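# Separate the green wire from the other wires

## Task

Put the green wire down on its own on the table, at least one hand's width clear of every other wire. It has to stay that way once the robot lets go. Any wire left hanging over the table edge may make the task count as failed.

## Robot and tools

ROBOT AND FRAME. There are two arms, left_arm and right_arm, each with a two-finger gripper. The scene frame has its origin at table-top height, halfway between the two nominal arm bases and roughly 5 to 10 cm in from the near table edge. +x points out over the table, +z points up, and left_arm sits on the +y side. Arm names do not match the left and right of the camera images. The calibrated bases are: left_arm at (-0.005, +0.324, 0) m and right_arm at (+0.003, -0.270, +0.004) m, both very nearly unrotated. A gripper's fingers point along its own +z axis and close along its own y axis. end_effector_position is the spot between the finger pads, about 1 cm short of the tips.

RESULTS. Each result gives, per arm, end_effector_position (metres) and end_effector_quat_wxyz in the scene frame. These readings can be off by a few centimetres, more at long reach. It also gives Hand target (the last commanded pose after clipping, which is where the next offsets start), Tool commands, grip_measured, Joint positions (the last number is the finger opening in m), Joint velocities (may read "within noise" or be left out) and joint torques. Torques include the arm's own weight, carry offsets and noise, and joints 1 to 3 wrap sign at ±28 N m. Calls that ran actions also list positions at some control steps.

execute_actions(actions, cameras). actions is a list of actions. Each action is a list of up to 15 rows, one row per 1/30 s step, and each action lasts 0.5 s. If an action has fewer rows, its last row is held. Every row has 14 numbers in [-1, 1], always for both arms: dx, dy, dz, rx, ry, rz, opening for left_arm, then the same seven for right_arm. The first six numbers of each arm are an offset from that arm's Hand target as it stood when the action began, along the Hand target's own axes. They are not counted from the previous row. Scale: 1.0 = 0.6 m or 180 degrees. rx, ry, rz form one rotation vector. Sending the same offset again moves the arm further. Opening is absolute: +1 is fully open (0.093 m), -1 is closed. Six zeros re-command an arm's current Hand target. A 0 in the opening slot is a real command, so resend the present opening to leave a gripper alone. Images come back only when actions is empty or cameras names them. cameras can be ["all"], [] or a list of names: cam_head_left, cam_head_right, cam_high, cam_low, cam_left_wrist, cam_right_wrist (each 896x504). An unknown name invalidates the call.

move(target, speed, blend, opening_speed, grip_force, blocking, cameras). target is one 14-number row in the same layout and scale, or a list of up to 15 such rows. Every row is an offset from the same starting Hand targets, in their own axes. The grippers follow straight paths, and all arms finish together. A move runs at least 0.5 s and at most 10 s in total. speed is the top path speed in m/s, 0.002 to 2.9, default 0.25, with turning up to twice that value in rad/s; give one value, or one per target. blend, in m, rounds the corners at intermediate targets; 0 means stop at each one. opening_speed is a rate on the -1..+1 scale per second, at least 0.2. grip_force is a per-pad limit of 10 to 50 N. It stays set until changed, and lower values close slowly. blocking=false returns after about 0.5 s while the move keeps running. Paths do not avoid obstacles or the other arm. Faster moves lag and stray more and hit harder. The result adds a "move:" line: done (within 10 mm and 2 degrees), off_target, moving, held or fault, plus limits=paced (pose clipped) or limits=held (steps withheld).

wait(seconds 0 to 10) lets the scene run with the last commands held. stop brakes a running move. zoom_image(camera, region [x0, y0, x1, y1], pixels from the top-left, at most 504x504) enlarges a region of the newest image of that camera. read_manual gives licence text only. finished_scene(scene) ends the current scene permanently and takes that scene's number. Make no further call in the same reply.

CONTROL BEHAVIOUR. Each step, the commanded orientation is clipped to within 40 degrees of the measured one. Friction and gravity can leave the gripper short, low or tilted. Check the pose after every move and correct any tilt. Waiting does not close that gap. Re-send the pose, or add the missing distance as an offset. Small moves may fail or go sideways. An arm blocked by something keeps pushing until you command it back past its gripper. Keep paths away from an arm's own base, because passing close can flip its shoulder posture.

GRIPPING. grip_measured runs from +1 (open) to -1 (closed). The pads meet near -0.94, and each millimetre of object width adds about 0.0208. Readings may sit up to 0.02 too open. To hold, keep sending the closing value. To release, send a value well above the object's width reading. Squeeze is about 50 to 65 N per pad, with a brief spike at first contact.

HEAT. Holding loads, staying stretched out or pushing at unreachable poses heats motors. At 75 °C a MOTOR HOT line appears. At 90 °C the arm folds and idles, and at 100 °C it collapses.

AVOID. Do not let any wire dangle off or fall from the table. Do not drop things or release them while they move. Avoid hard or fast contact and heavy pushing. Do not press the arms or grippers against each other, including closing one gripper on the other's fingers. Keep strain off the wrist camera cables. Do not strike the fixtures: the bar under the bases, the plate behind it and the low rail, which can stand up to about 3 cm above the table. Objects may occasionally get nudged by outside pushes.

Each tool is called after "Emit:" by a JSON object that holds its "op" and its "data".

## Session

Emit:
{"op": "execute_actions", "data": {"actions": []}}

Emit:
{"op": "zoom_image", "data": {"camera": "cam_high", "region": [340, 200, 560, 360]}}

Emit:
{"op": "zoom_image", "data": {"camera": "cam_low", "region": [380, 130, 560, 290]}}

Scene clock: 0.00 s.
left_arm: end_effector_position=(+0.3753, +0.3324, +0.3974) grip_measured=+1.000 end_effector_quat_wxyz=(+0.703, -0.007, +0.712, -0.007) | right_arm: end_effector_position=(+0.2997, +0.0360, +0.2659) grip_measured=-0.921 end_effector_quat_wxyz=(-0.442, +0.541, -0.550, -0.458)
Joint positions: left_arm=[0 1.047 1.047 0 0 0 0.093] | right_arm=[0.47 1.503 1.099 -0.007 -1.086 -0.382 0.001]
Joint velocities: within noise
Joint torques (N m): no reading
Heat: left arm: 28 °C; right arm: 26 °C.
Hand target: left_arm +0.3718, +0.3322, +0.4143; +0.720, -0.006, +0.694, -0.008 | right_arm +0.2982, +0.0361, +0.2797; -0.456, +0.546, -0.535, -0.455
Tool commands: left_gripper/opening=+1.0 right_gripper/opening=-0.926487

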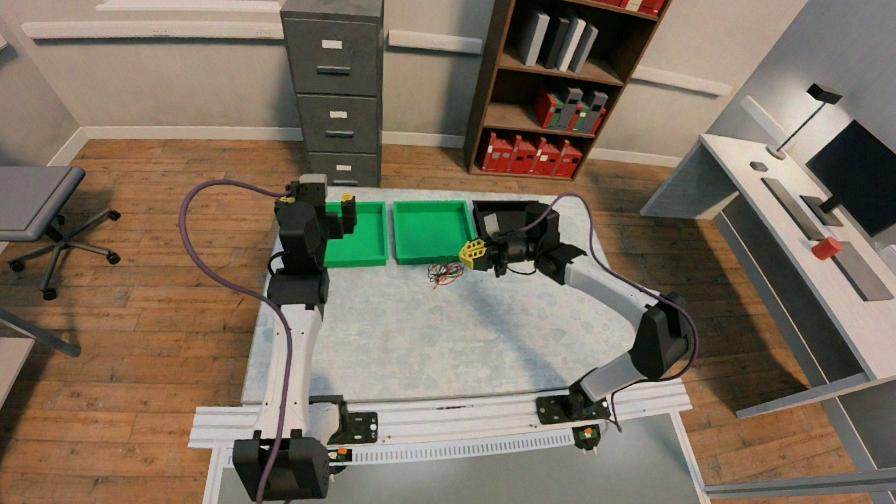

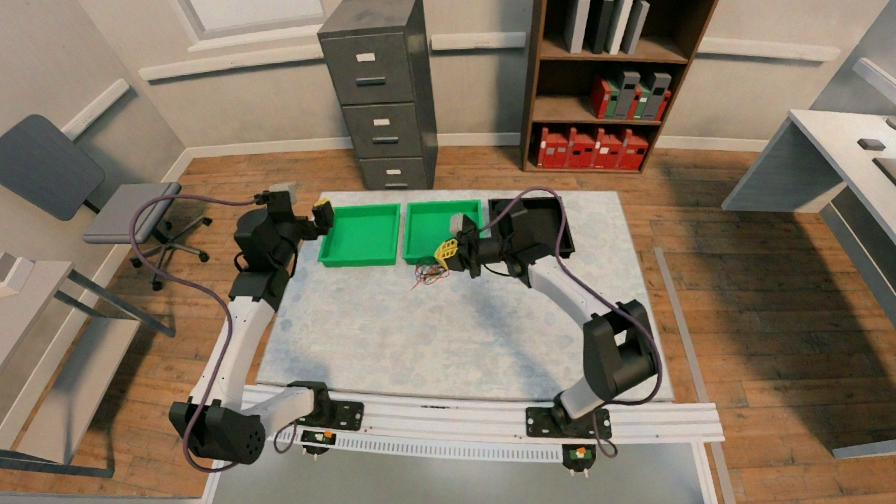

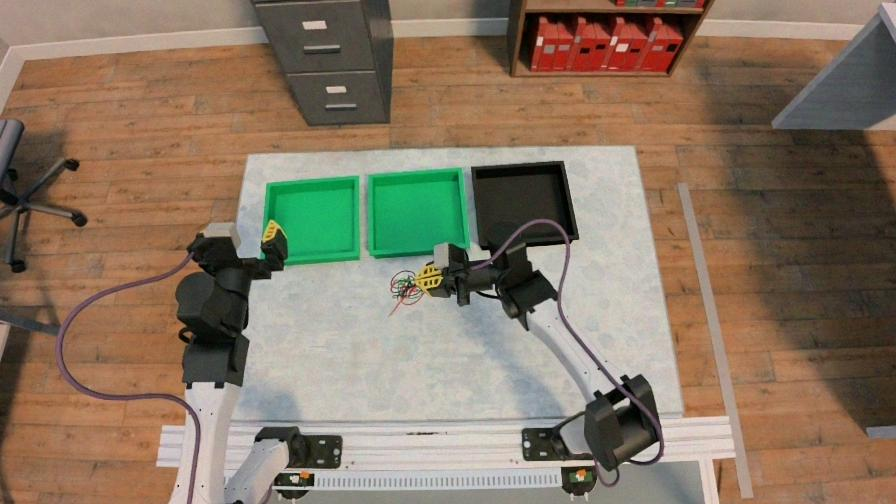

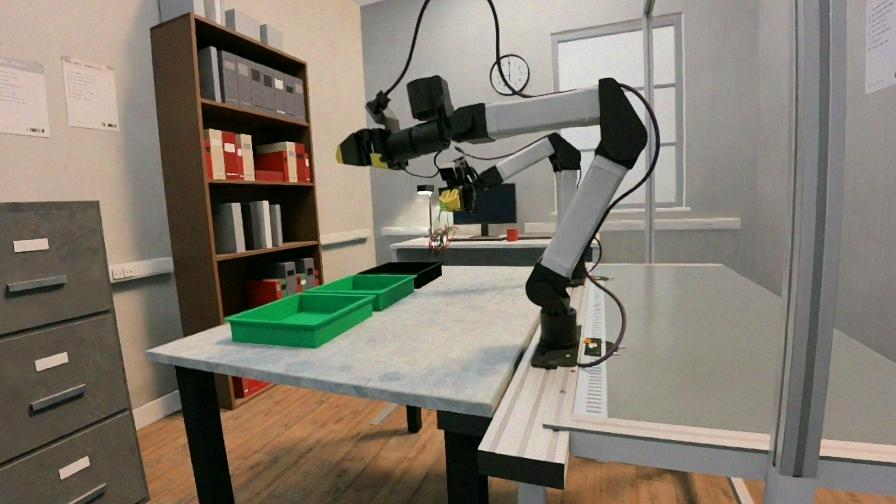

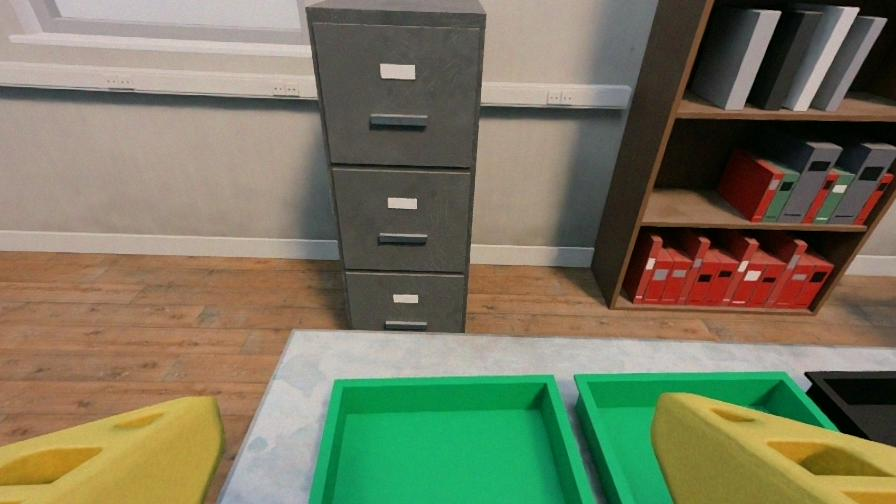

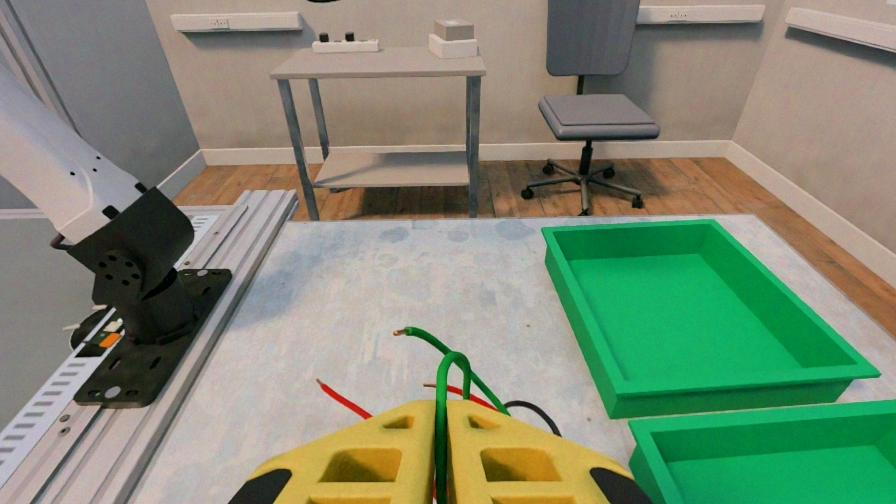

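Scaled by 2.291 from the camera's 896x504 image, which has a finer 1280x720 frame.

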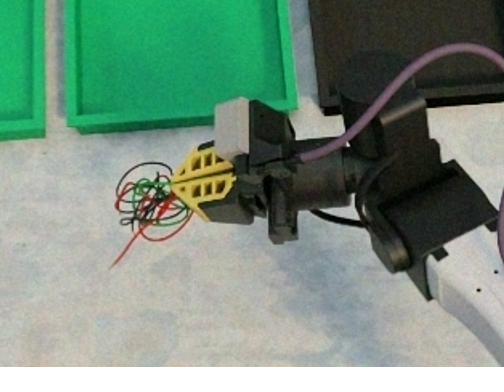

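Scaled by 2.800 from the camera's 896x504 image, which has a finer 1280x720 frame.

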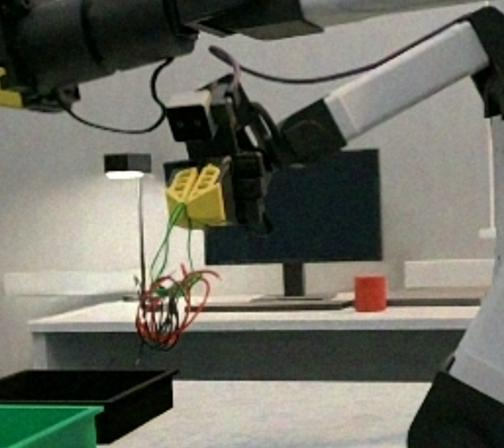

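Emit:
{"op": "move", "data": {"target": [0.4077,-0.329,-0.159,0,0.512,0,-0.3,0.2457,0.0035,-0.0525,0,0,0,-0.9265], "cameras": ["cam_high","cam_low","cam_left_wrist"], "speed": 0.25}}

Emit:
{"op": "zoom_image", "data": {"camera": "cam_low", "region": [400, 210, 540, 330]}}

Scene clock: 8.03 s.
left_arm: end_effector_position=(+0.2869, +0.1349, +0.1612) grip_measured=-0.299 end_effector_quat_wxyz=(-0.003, +0.003, +1.000, -0.004) | right_arm: end_effector_position=(+0.2977, -0.0192, +0.1384) grip_measured=-0.921 end_effector_quat_wxyz=(-0.443, +0.538, -0.553, -0.457)
Joint positions: left_arm=[-0.593 1.875 1.785 -1.482 -0.013 -0.586 0.031] | right_arm=[0.303 1.652 0.74 0.329 -1.226 -0.567 0.001]
Joint torques (N m): left_arm=[-0.72 -6.94 9.83 -0.11 0.07 -0.08] | right_arm=[-0.77 -5.18 6.99 1.9 -0.6 -0.17]
Heat: left arm: 30 °C; right arm: 28 °C.
Hand target: left_arm +0.2848, +0.1302, +0.1707; -0.001, +0.001, +1.000, -0.010 | right_arm +0.2983, -0.0198, +0.1398; -0.456, +0.547, -0.535, -0.455
Off the commanded pose: left_arm 0.011 m, 1 deg | right_arm 0.002 m, 3 deg.
move: off_target (left_arm, right_arm)
Images, in order (width x height): cam_high 896x504, cam_low 896x504, cam_left_wrist 896x504.

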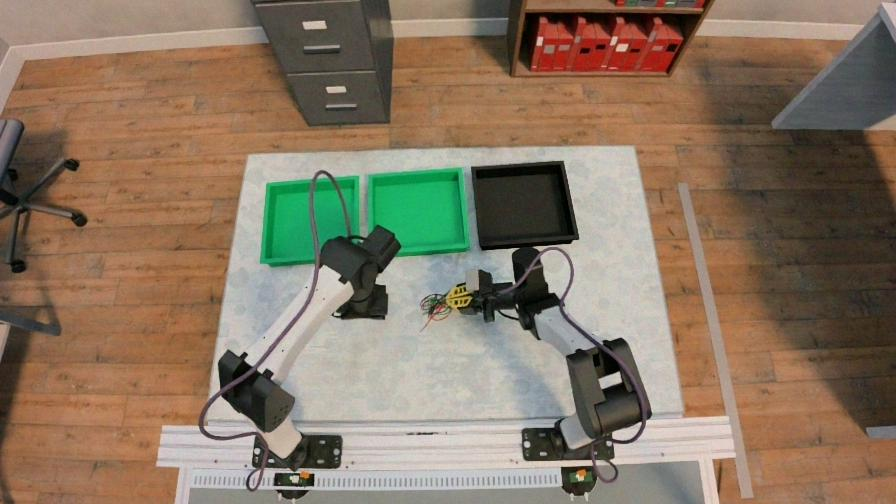

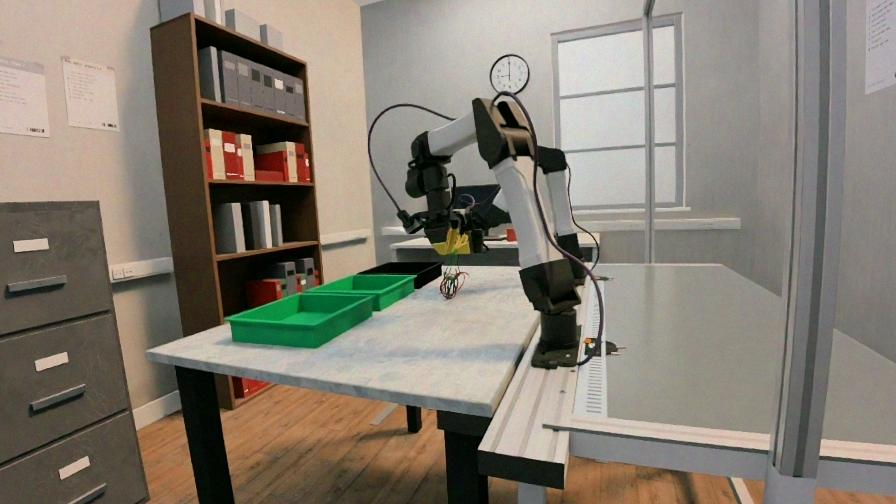

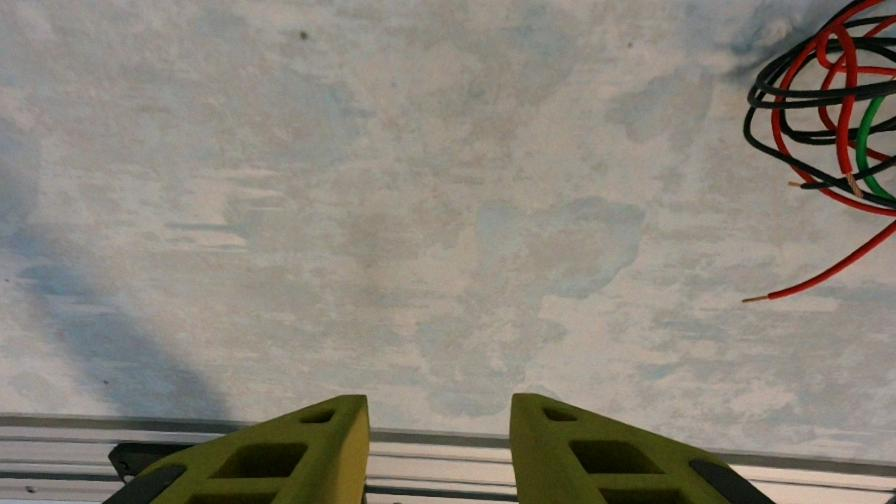

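Scaled by 3.600 from the camera's 896x504 image, which has a finer 1280x720 frame.

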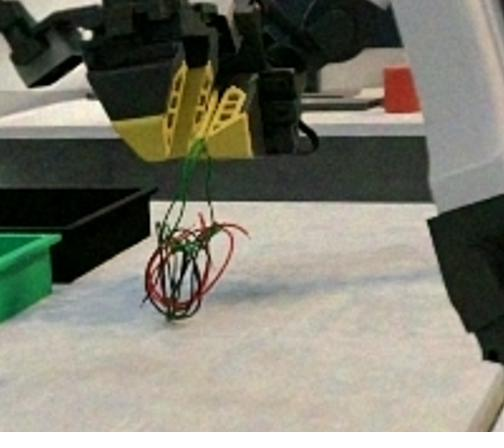

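Emit:
{"op": "move", "data": {"target": [0,-0.1,0,0,0,0,-0.3,0.116,0.003,-0.183,0.11,0,0,-0.9265], "cameras": ["cam_high","cam_left_wrist"], "speed": 0.15}}

Emit:
{"op": "zoom_image", "data": {"camera": "cam_left_wrist", "region": [480, 60, 880, 360]}}

Scene clock: 13.40 s.
left_arm: end_effector_position=(+0.2942, +0.0680, +0.1641) grip_measured=-0.299 end_effector_quat_wxyz=(+0.013, +0.004, +1.000, -0.019) | right_arm: end_effector_position=(+0.2991, -0.1393, +0.0865) grip_measured=-0.921 end_effector_quat_wxyz=(+0.534, -0.455, +0.617, +0.358)
Joint positions: left_arm=[-0.723 2.037 2.018 -1.511 -0.012 -0.715 0.031] | right_arm=[-0.092 1.652 0.401 0.662 -1.282 -0.652 0.001]
Joint torques (N m): left_arm=[-0.65 -7.68 9.81 -0.42 0.03 -0.07] | right_arm=[-0.88 -4.4 5.35 1.84 -0.61 0.09]
Heat: left arm: 31 °C; right arm: 28 °C.
Hand target: left_arm +0.2846, +0.0701, +0.1718; -0.001, +0.001, +1.000, -0.010 | right_arm +0.2984, -0.1398, +0.0897; +0.543, -0.460, +0.605, +0.356
Off the commanded pose: left_arm 0.013 m, 2 deg | right_arm 0.003 m, 2 deg.
joint sent to its limit (left arm) — joint 4 (wrist pitch), lower limit. The joint targets still meet the commanded pose.
move: off_target (left_arm)
Images, in order (width x height): cam_high 896x504, cam_left_wrist 896x504.

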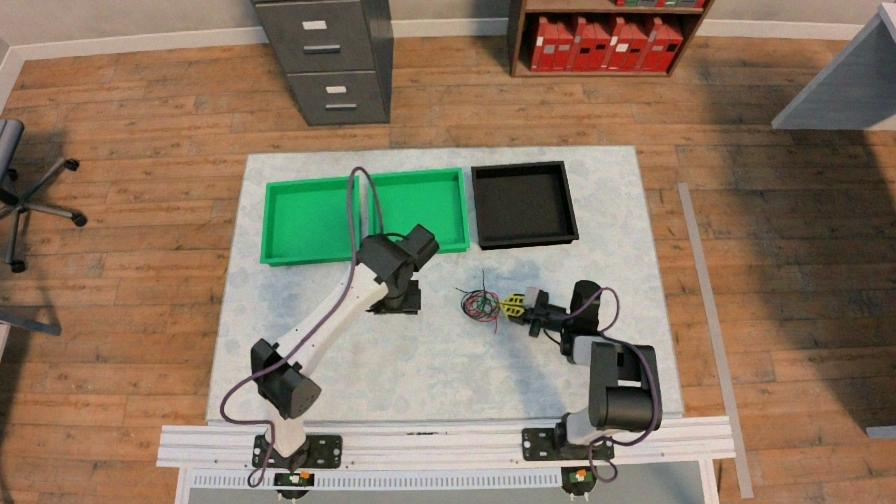

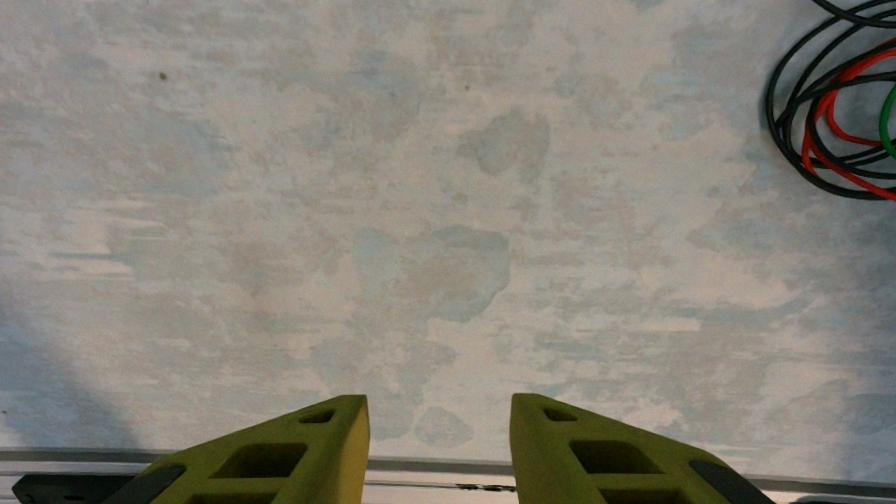

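Scaled by 1.260 from the camera's 896x504 image, which has a finer 1280x720 frame.

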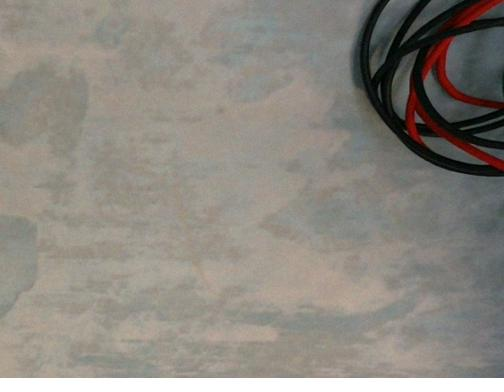

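Emit:
{"op": "move", "data": {"target": [-0.035,-0.163,0.075,0,0,0,-0.3,0,0,0,0,0,0,-0.9265], "cameras": ["cam_high","cam_left_wrist"], "speed": 0.2}}

Emit:
{"op": "zoom_image", "data": {"camera": "cam_left_wrist", "region": [300, 100, 800, 450]}}

Scene clock: 19.23 s.
left_arm: end_effector_position=(+0.3142, -0.0330, +0.1187) grip_measured=-0.299 end_effector_quat_wxyz=(+0.027, +0.006, +0.999, -0.038) | right_arm: end_effector_position=(+0.2994, -0.1393, +0.0870) grip_measured=-0.921 end_effector_quat_wxyz=(+0.535, -0.456, +0.616, +0.357)
Joint positions: left_arm=[-0.852 2.407 2.432 -1.511 -0.012 -0.839 0.031] | right_arm=[-0.092 1.652 0.401 0.667 -1.283 -0.651 0.001]
Joint torques (N m): left_arm=[-0.32 -10.25 9.77 -0.33 -0.02 -0.06] | right_arm=[-0.88 -4.42 5.3 1.83 -0.62 0.11]
Heat: left arm: 31 °C; right arm: 28 °C.
Hand target: left_arm +0.3054, -0.0285, +0.1287; -0.001, +0.001, +1.000, -0.010 | right_arm +0.2984, -0.1398, +0.0898; +0.543, -0.460, +0.605, +0.356
Off the commanded pose: left_arm 0.014 m, 5 deg | right_arm 0.003 m, 2 deg.
joint sent to its limit (left arm) — joint 4 (wrist pitch), lower limit. The joint targets are off in orientation, not in position.
move: off_target (left_arm)
Images, in order (width x height): cam_high 896x504, cam_left_wrist 896x504.

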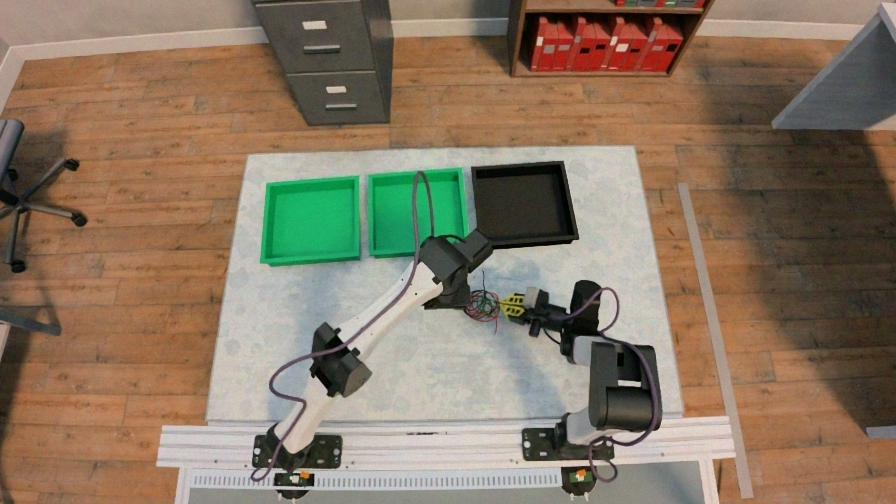

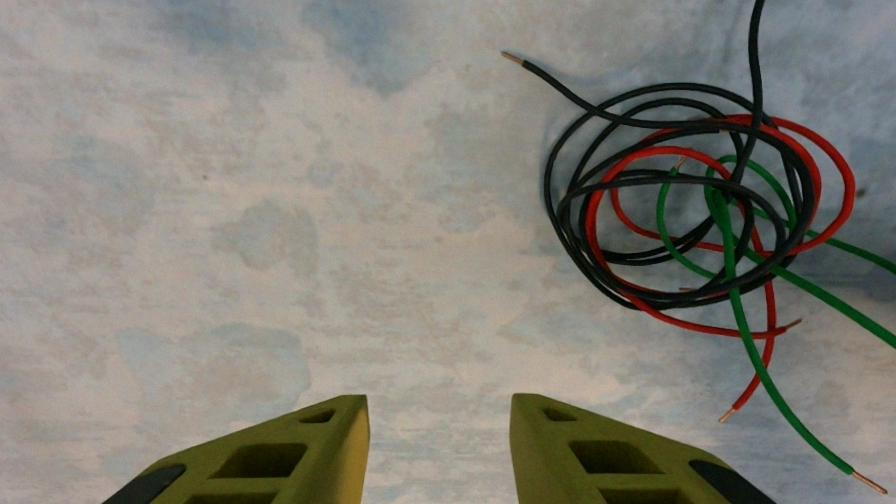

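Scaled by 1.008 from the camera's 896x504 image, which has a finer 1280x720 frame.

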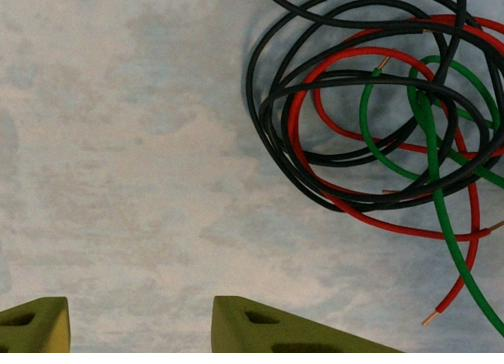

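Emit:
{"op": "move", "data": {"target": [0,0,0,0,0,0,-0.3,0.0156,-0.0296,-0.0853,0.085,0,0,-0.9265], "cameras": ["cam_high","cam_left_wrist"], "speed": 0.15}}

Emit:
{"op": "zoom_image", "data": {"camera": "cam_left_wrist", "region": [440, 50, 896, 450]}}

Scene clock: 28.27 s.
left_arm: end_effector_position=(+0.3142, -0.0330, +0.1187) grip_measured=-0.299 end_effector_quat_wxyz=(+0.027, +0.005, +0.999, -0.038) | right_arm: end_effector_position=(+0.2973, -0.1926, +0.0880) grip_measured=-0.921 end_effector_quat_wxyz=(+0.591, -0.382, +0.652, +0.282)
Joint positions: left_arm=[-0.852 2.407 2.432 -1.511 -0.012 -0.839 0.031] | right_arm=[-0.285 1.652 0.23 1.045 -1.251 -0.477 0.001]
Joint torques (N m): left_arm=[-0.36 -10.24 9.77 -0.33 0 -0.07] | right_arm=[-0.91 -3.54 4.56 1.98 -0.24 0.11]
Heat: left arm: 34 °C; right arm: 29 °C.
Hand target: left_arm +0.3054, -0.0285, +0.1287; -0.001, +0.001, +1.000, -0.010 | right_arm +0.2985, -0.1948, +0.0897; +0.600, -0.383, +0.647, +0.272
Off the commanded pose: left_arm 0.014 m, 5 deg | right_arm 0.003 m, 2 deg.
joint sent to its limit (left arm) — joint 4 (wrist pitch), lower limit. The joint targets are off in orientation, not in position.
move: off_target (left_arm)
Images, in order (width x height): cam_high 896x504, cam_left_wrist 896x504.

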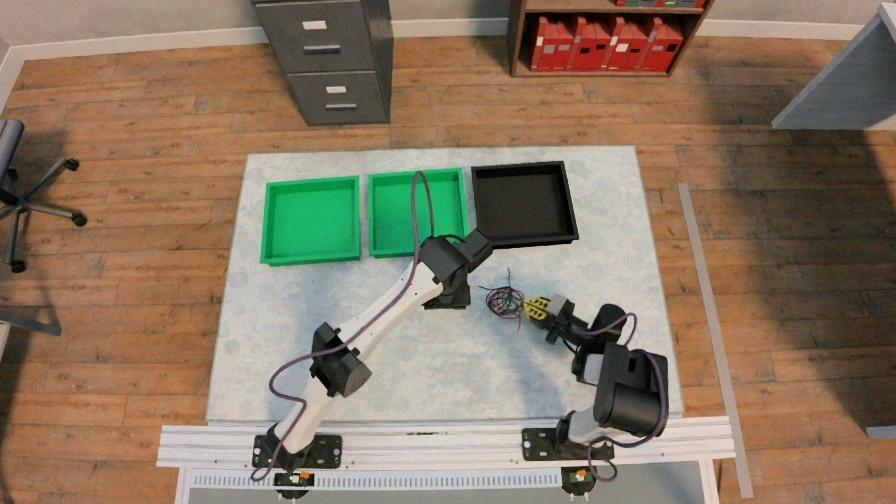

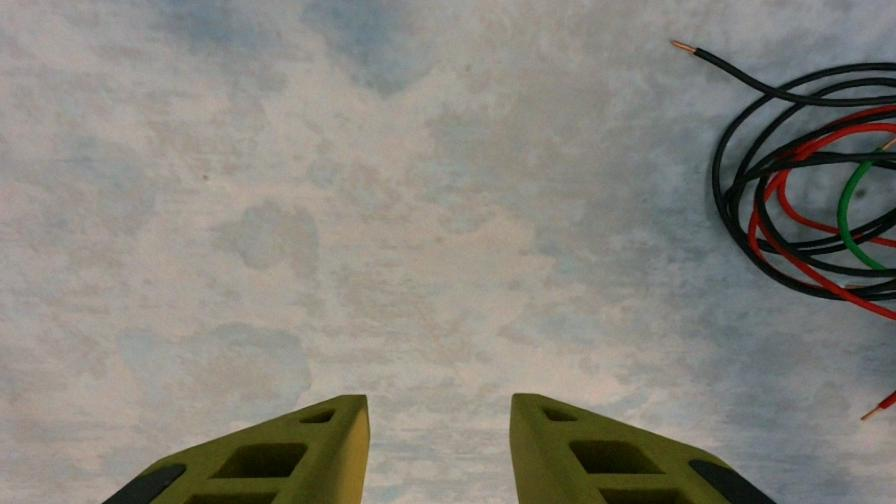

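Scaled by 1.105 from the camera's 896x504 image, which has a finer 1280x720 frame.

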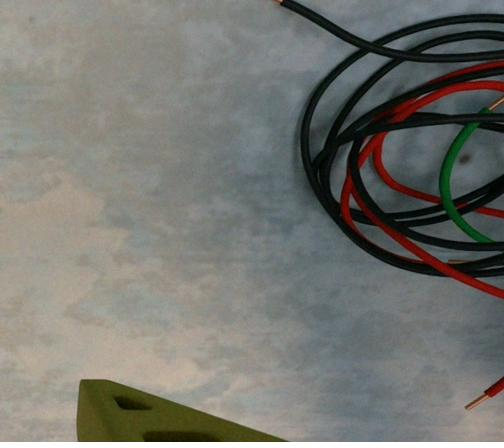

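Emit:
{"op": "move", "data": {"target": [[0,0.183,-0.05,0,0,0,-0.3,-0.2355,0.1618,0.2398,-0.085,0,0,-0.9265],[0,0.183,-0.05,0,0,0,-0.3,-0.0268,0.0885,0.1285,-0.085,0,0,-0.9265],[0,0,0,0,0,0,-0.3,-0.0268,0.0885,0.1285,-0.085,0,0,-0.9265]], "cameras": ["cam_high","cam_left_wrist"], "speed": 0.22, "blend": [0.03,0.01,0]}}

Emit:
{"op": "zoom_image", "data": {"camera": "cam_left_wrist", "region": [440, 50, 896, 450]}}

Scene clock: 36.37 s.
left_arm: end_effector_position=(+0.3119, -0.0350, +0.1188) grip_measured=-0.299 end_effector_quat_wxyz=(+0.026, +0.008, +0.999, -0.039) | right_arm: end_effector_position=(+0.2993, -0.0989, +0.0886) grip_measured=-0.921 end_effector_quat_wxyz=(+0.535, -0.455, +0.615, +0.359)
Joint positions: left_arm=[-0.857 2.407 2.432 -1.511 -0.009 -0.839 0.031] | right_arm=[0.077 1.699 0.355 0.971 -1.135 -0.424 0.001]
Joint torques (N m): left_arm=[0.08 -10.25 9.76 -0.33 -0.02 -0.07] | right_arm=[-0.88 -3.89 4.86 2.09 -0.41 0.03]
Heat: left arm: 36 °C; right arm: 29 °C.
Hand target: left_arm +0.3054, -0.0285, +0.1287; -0.001, +0.001, +1.000, -0.010 | right_arm +0.2982, -0.0999, +0.0896; +0.543, -0.460, +0.605, +0.356
Off the commanded pose: left_arm 0.014 m, 5 deg | right_arm 0.002 m, 2 deg.
joint sent to its limit (left arm) — joint 4 (wrist pitch), lower limit. The joint targets are off in orientation, not in position.
move: off_target (left_arm)
Images, in order (width x height): cam_high 896x504, cam_left_wrist 896x504.

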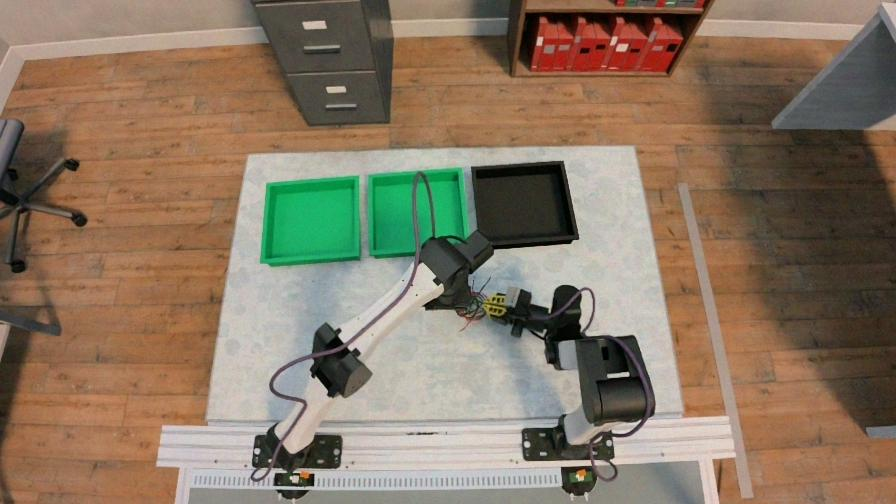

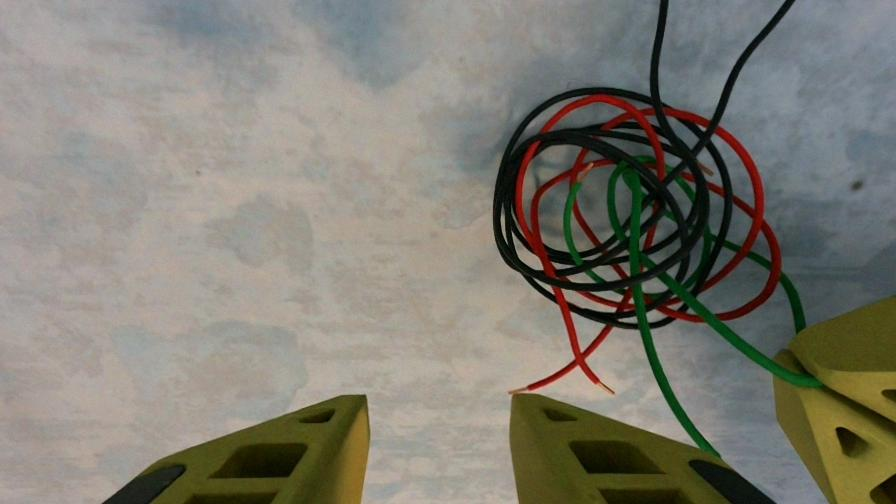

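Scaled by 1.105 from the camera's 896x504 image, which has a finer 1280x720 frame.

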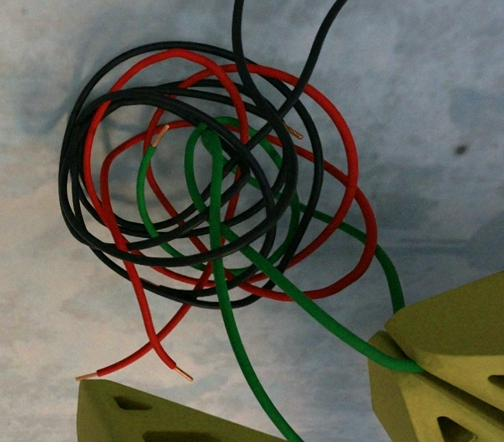

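Emit:
{"op": "move", "data": {"target": [-0.081,-0.084,0.106,0,0,0.25,-0.44,0,0,0,0,0,0,-0.9265], "cameras": ["cam_left_wrist","cam_high"], "speed": 0.15}}

Scene clock: 45.23 s.
left_arm: end_effector_position=(+0.3511, -0.0792, +0.0575) grip_measured=-0.439 end_effector_quat_wxyz=(+0.065, +0.375, +0.924, -0.041) | right_arm: end_effector_position=(+0.2994, -0.0989, +0.0888) grip_measured=-0.921 end_effector_quat_wxyz=(+0.536, -0.456, +0.614, +0.358)
Joint positions: left_arm=[-0.853 2.751 2.832 -1.506 -0.008 -0.079 0.024] | right_arm=[0.077 1.699 0.355 0.973 -1.135 -0.424 0.001]
Joint torques (N m): left_arm=[0.38 -11.1 9.81 0.34 0.02 0.24] | right_arm=[-0.87 -3.9 4.75 2.06 -0.39 0.02]
Heat: left arm: 39 °C; right arm: 29 °C.
Hand target: left_arm +0.3537, -0.0804, +0.0661; +0.003, +0.384, +0.923, -0.009 | right_arm +0.2982, -0.0999, +0.0896; +0.543, -0.460, +0.605, +0.356
Off the commanded pose: left_arm 0.009 m, 8 deg | right_arm 0.002 m, 1 deg.
elbow stopped short (left arm): the move would have taken joint 3 (elbow) straighter than the controller allows.
move: off_target (left_arm)
Images, in order (width x height): cam_high 896x504, cam_left_wrist 896x504.

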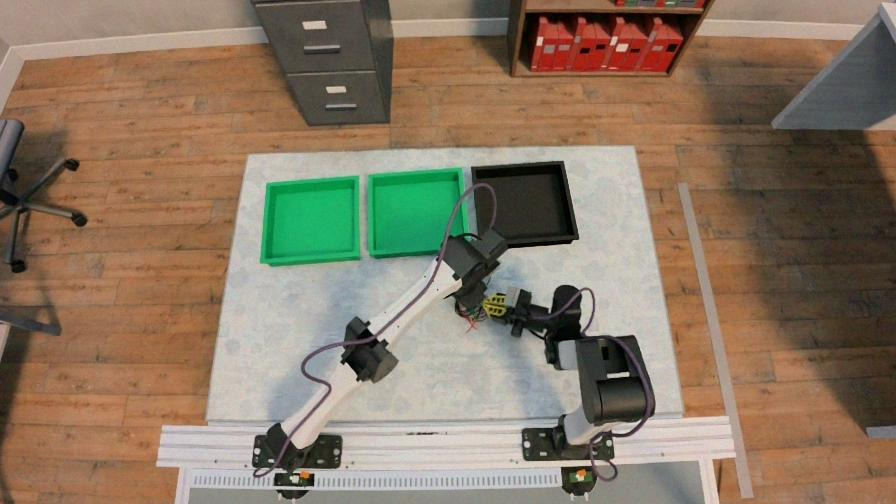

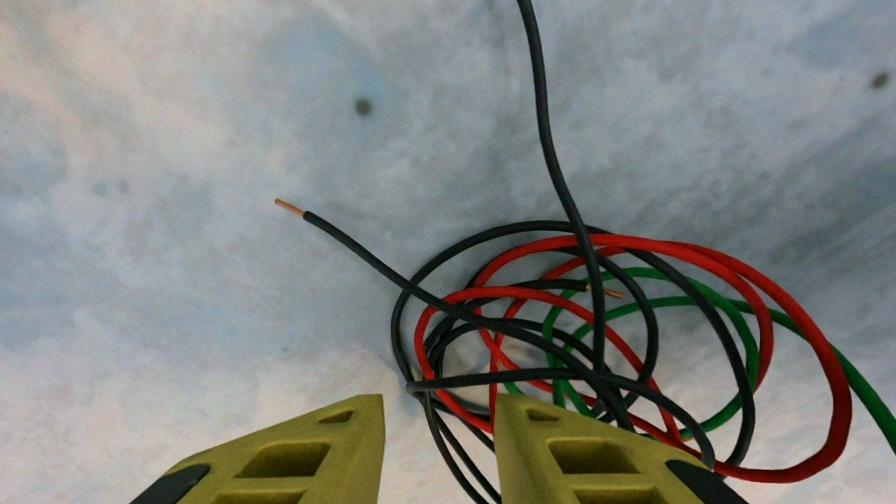

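Emit:
{"op": "move", "data": {"target": [-0.0117,-0.0037,0.0967,0,0,0,-0.23,0,0,0,0,0,0,-0.9265], "cameras": ["cam_left_wrist"], "speed": 0.08}}

Scene clock: 50.07 s.
left_arm: end_effector_position=(+0.3500, -0.0804, +0.0260) grip_measured=-0.231 end_effector_quat_wxyz=(+0.044, +0.378, +0.924, -0.034) | right_arm: end_effector_position=(+0.2976, -0.0996, +0.0864) grip_measured=-0.921 end_effector_quat_wxyz=(+0.533, -0.453, +0.617, +0.360)
Joint positions: left_arm=[-0.852 2.825 2.855 -1.499 -0.001 -0.074 0.034] | right_arm=[0.075 1.703 0.349 0.974 -1.136 -0.424 0.001]
Joint torques (N m): left_arm=[0.16 -8.05 7.46 0.89 -0.05 0.2] | right_arm=[-0.7 -4.07 5.48 2.08 -0.37 0]
Heat: left arm: 39 °C; right arm: 29 °C.
Hand target: left_arm +0.3570, -0.0881, +0.0080; +0.003, +0.384, +0.923, -0.010 | right_arm +0.2982, -0.0999, +0.0896; +0.543, -0.460, +0.605, +0.356
Off the commanded pose: left_arm 0.021 m, 5 deg | right_arm 0.003 m, 2 deg.
elbow stopped short (left arm): the move would have taken joint 3 (elbow) straighter than the controller allows.
move: off_target (left_arm)
Images, in order (width x height): cam_left_wrist 896x504.

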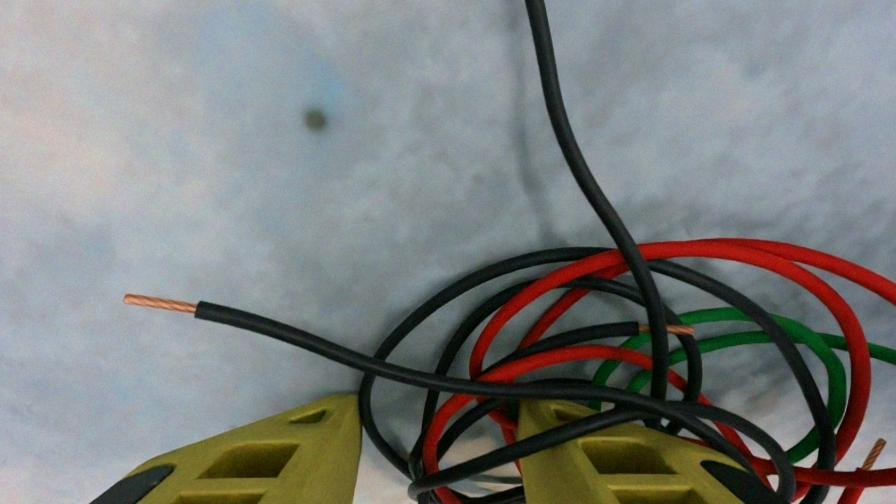

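Emit:
{"op": "move", "data": {"target": [0.028,-0.003,0.012,0,0,0,-0.23,0,0,0,0,0,0,-0.9265], "cameras": ["cam_left_wrist"], "speed": 0.08}}

Scene clock: 52.53 s.
left_arm: end_effector_position=(+0.3496, -0.0799, +0.0256) grip_measured=-0.231 end_effector_quat_wxyz=(+0.043, +0.378, +0.924, -0.033) | right_arm: end_effector_position=(+0.2976, -0.0996, +0.0864) grip_measured=-0.921 end_effector_quat_wxyz=(+0.533, -0.453, +0.617, +0.360)
Joint positions: left_arm=[-0.852 2.829 2.863 -1.506 -0.001 -0.074 0.034] | right_arm=[0.075 1.703 0.349 0.974 -1.136 -0.424 0.001]
Joint torques (N m): left_arm=[-0.28 -7.47 6.87 0.29 -0.06 0.13] | right_arm=[-0.64 -4.14 5.45 2.08 -0.38 0.04]
Heat: left arm: 39 °C; right arm: 30 °C.
Hand target: left_arm +0.3438, -0.0776, +0.0007; +0.003, +0.384, +0.923, -0.010 | right_arm +0.2982, -0.0999, +0.0896; +0.543, -0.460, +0.605, +0.356
Off the commanded pose: left_arm 0.026 m, 5 deg | right_arm 0.003 m, 2 deg.
elbow stopped short (left arm): the move would have taken joint 3 (elbow) straighter than the controller allows.
move: off_target (left_arm)
Images, in order (width x height): cam_left_wrist 896x504.

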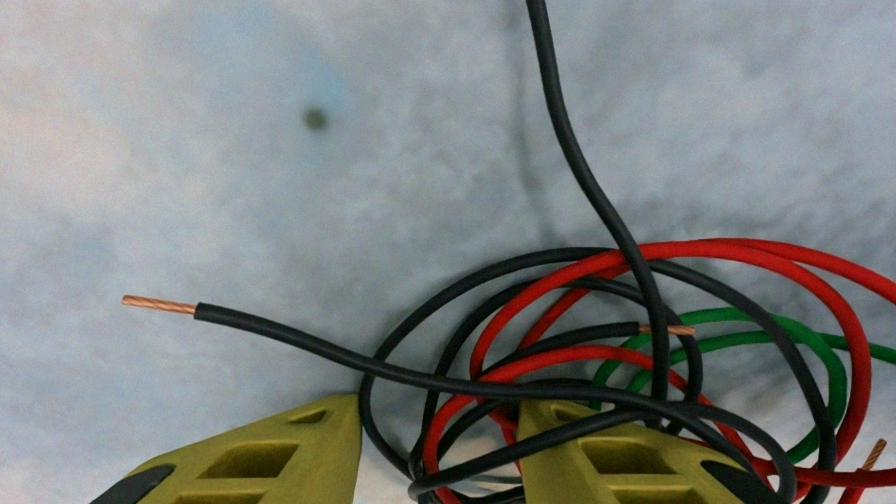

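Emit:
{"op": "move", "data": {"target": [0,0,0,0,0,0,-1,0,0,0,0,0,0,-0.9265], "cameras": ["cam_left_wrist"], "speed": 0.08}}

Scene clock: 54.87 s.
left_arm: end_effector_position=(+0.3477, -0.0826, +0.0255) grip_measured=-0.980 end_effector_quat_wxyz=(+0.040, +0.379, +0.924, -0.042) | right_arm: end_effector_position=(+0.2968, -0.1012, +0.0863) grip_measured=-0.921 end_effector_quat_wxyz=(+0.533, -0.453, +0.616, +0.362)
Joint positions: left_arm=[-0.852 2.832 2.867 -1.505 0.017 -0.073 0] | right_arm=[0.067 1.705 0.346 0.979 -1.146 -0.424 0.001]
Joint torques (N m): left_arm=[-0.29 -7.69 6.43 0.29 -0.27 0.12] | right_arm=[-0.2 -4.18 5.83 2.03 -0.28 0.03]
Heat: left arm: 39 °C; right arm: 30 °C.
Hand target: left_arm +0.3439, -0.0776, +0.0007; +0.003, +0.384, +0.923, -0.009 | right_arm +0.2983, -0.0999, +0.0896; +0.543, -0.460, +0.605, +0.356
Off the commanded pose: left_arm 0.026 m, 6 deg | right_arm 0.004 m, 2 deg.
elbow stopped short (left arm): the move would have taken joint 3 (elbow) straighter than the controller allows.
move: off_target (left_arm)
Images, in order (width x height): cam_left_wrist 896x504.

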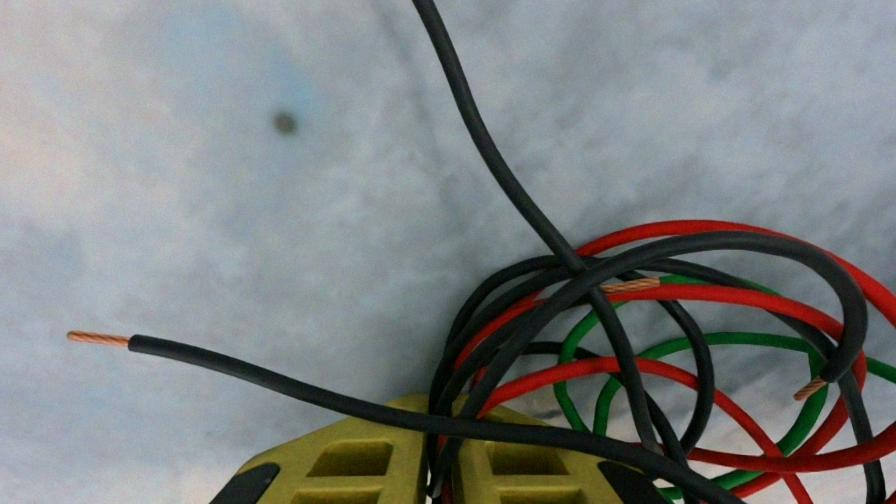

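Emit:
{"op": "move", "data": {"target": [0.19,0.1325,-0.104,0,0,0,-1,-0.058,-0.1345,-0.3215,0.14,0,0,-0.9265], "cameras": ["cam_high","cam_left_wrist","cam_right_wrist","cam_low"], "speed": 0.12}}

Emit:
{"op": "zoom_image", "data": {"camera": "cam_high", "region": [340, 220, 620, 380]}}

Scene clock: 59.60 s.
left_arm: end_effector_position=(+0.3191, +0.0576, +0.0467) grip_measured=-0.980 end_effector_quat_wxyz=(-0.011, +0.378, +0.926, -0.008) | right_arm: end_effector_position=(+0.3086, -0.2969, +0.1435) grip_measured=-0.921 end_effector_quat_wxyz=(+0.618, -0.304, +0.686, +0.235)
Joint positions: left_arm=[-0.692 2.201 1.804 -1.194 -0.001 0.082 0] | right_arm=[-0.66 1.416 0.489 0.24 -1.422 -0.76 0.001]
Joint torques (N m): left_arm=[0.49 -12.08 5.35 0.11 -0.06 0.26] | right_arm=[-0.95 -6.41 9.77 1.27 -0.66 -0.17]
Heat: left arm: 39 °C; right arm: 29 °C.
Hand target: left_arm +0.3199, +0.0605, +0.0605; +0.003, +0.384, +0.923, -0.009 | right_arm +0.3103, -0.2997, +0.1595; +0.631, -0.330, +0.668, +0.216
Off the commanded pose: left_arm 0.014 m, 2 deg | right_arm 0.016 m, 4 deg.
move: off_target (left_arm, right_arm)
Images, in order (width x height): cam_high 896x504, cam_low 896x504, cam_left_wrist 896x504, cam_right_wrist 896x504.

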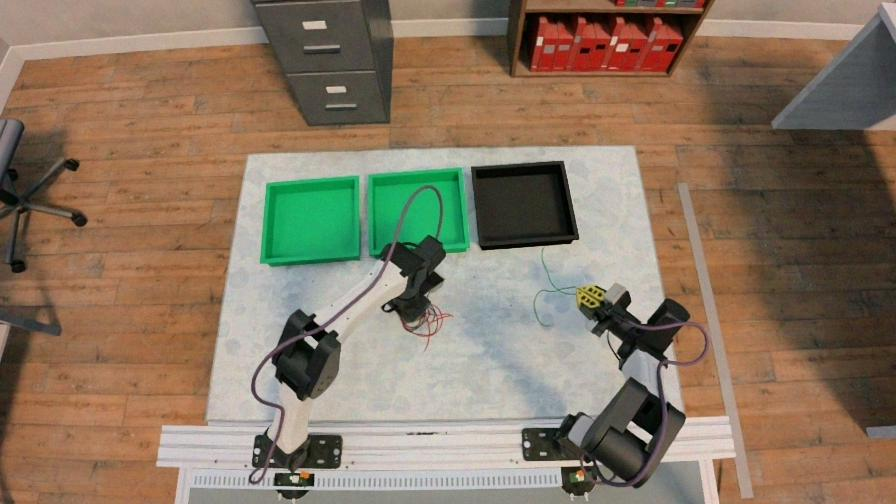

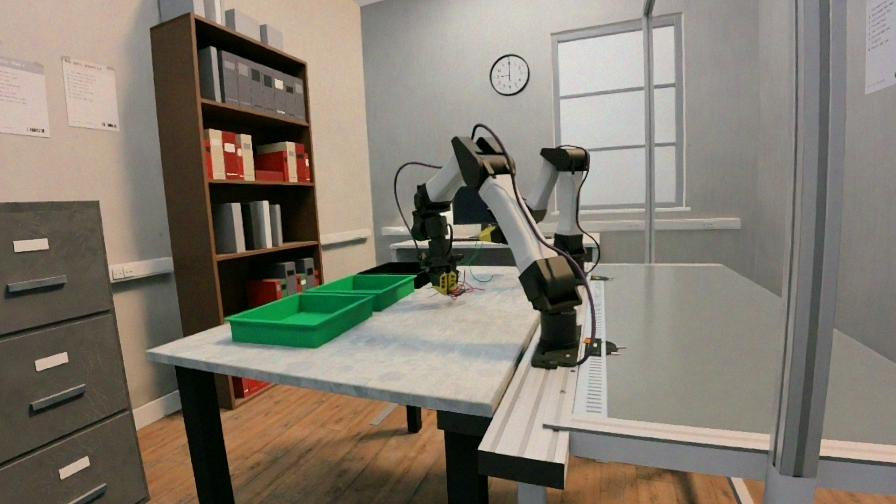

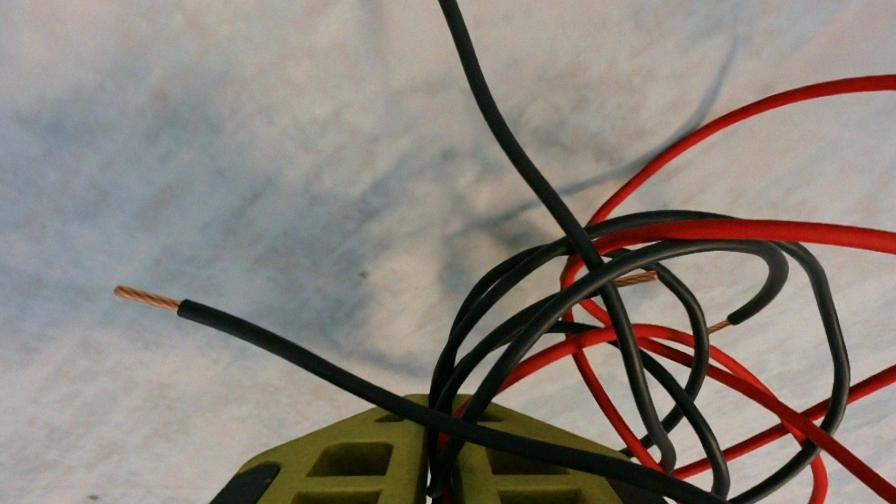

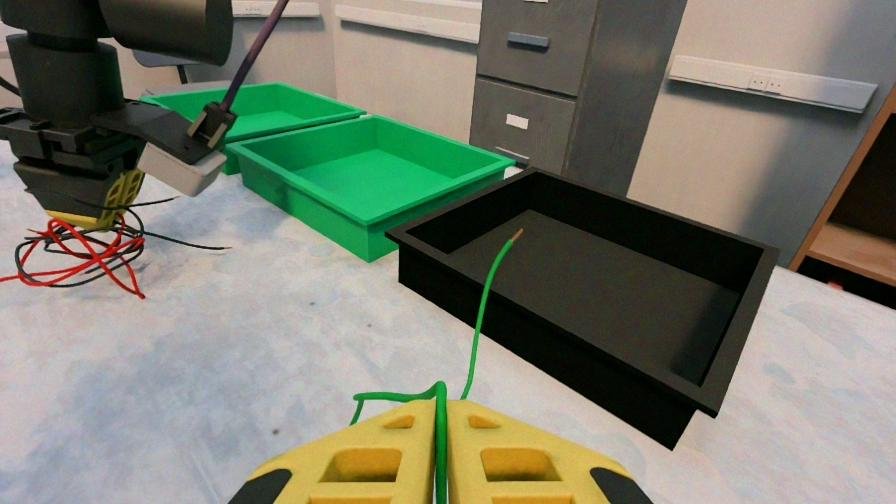

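Scaled by 1.800 from the camera's 896x504 image, which has a finer 1280x720 frame.

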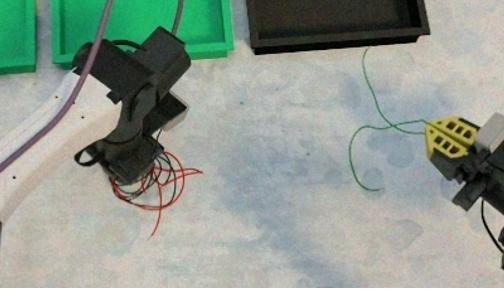

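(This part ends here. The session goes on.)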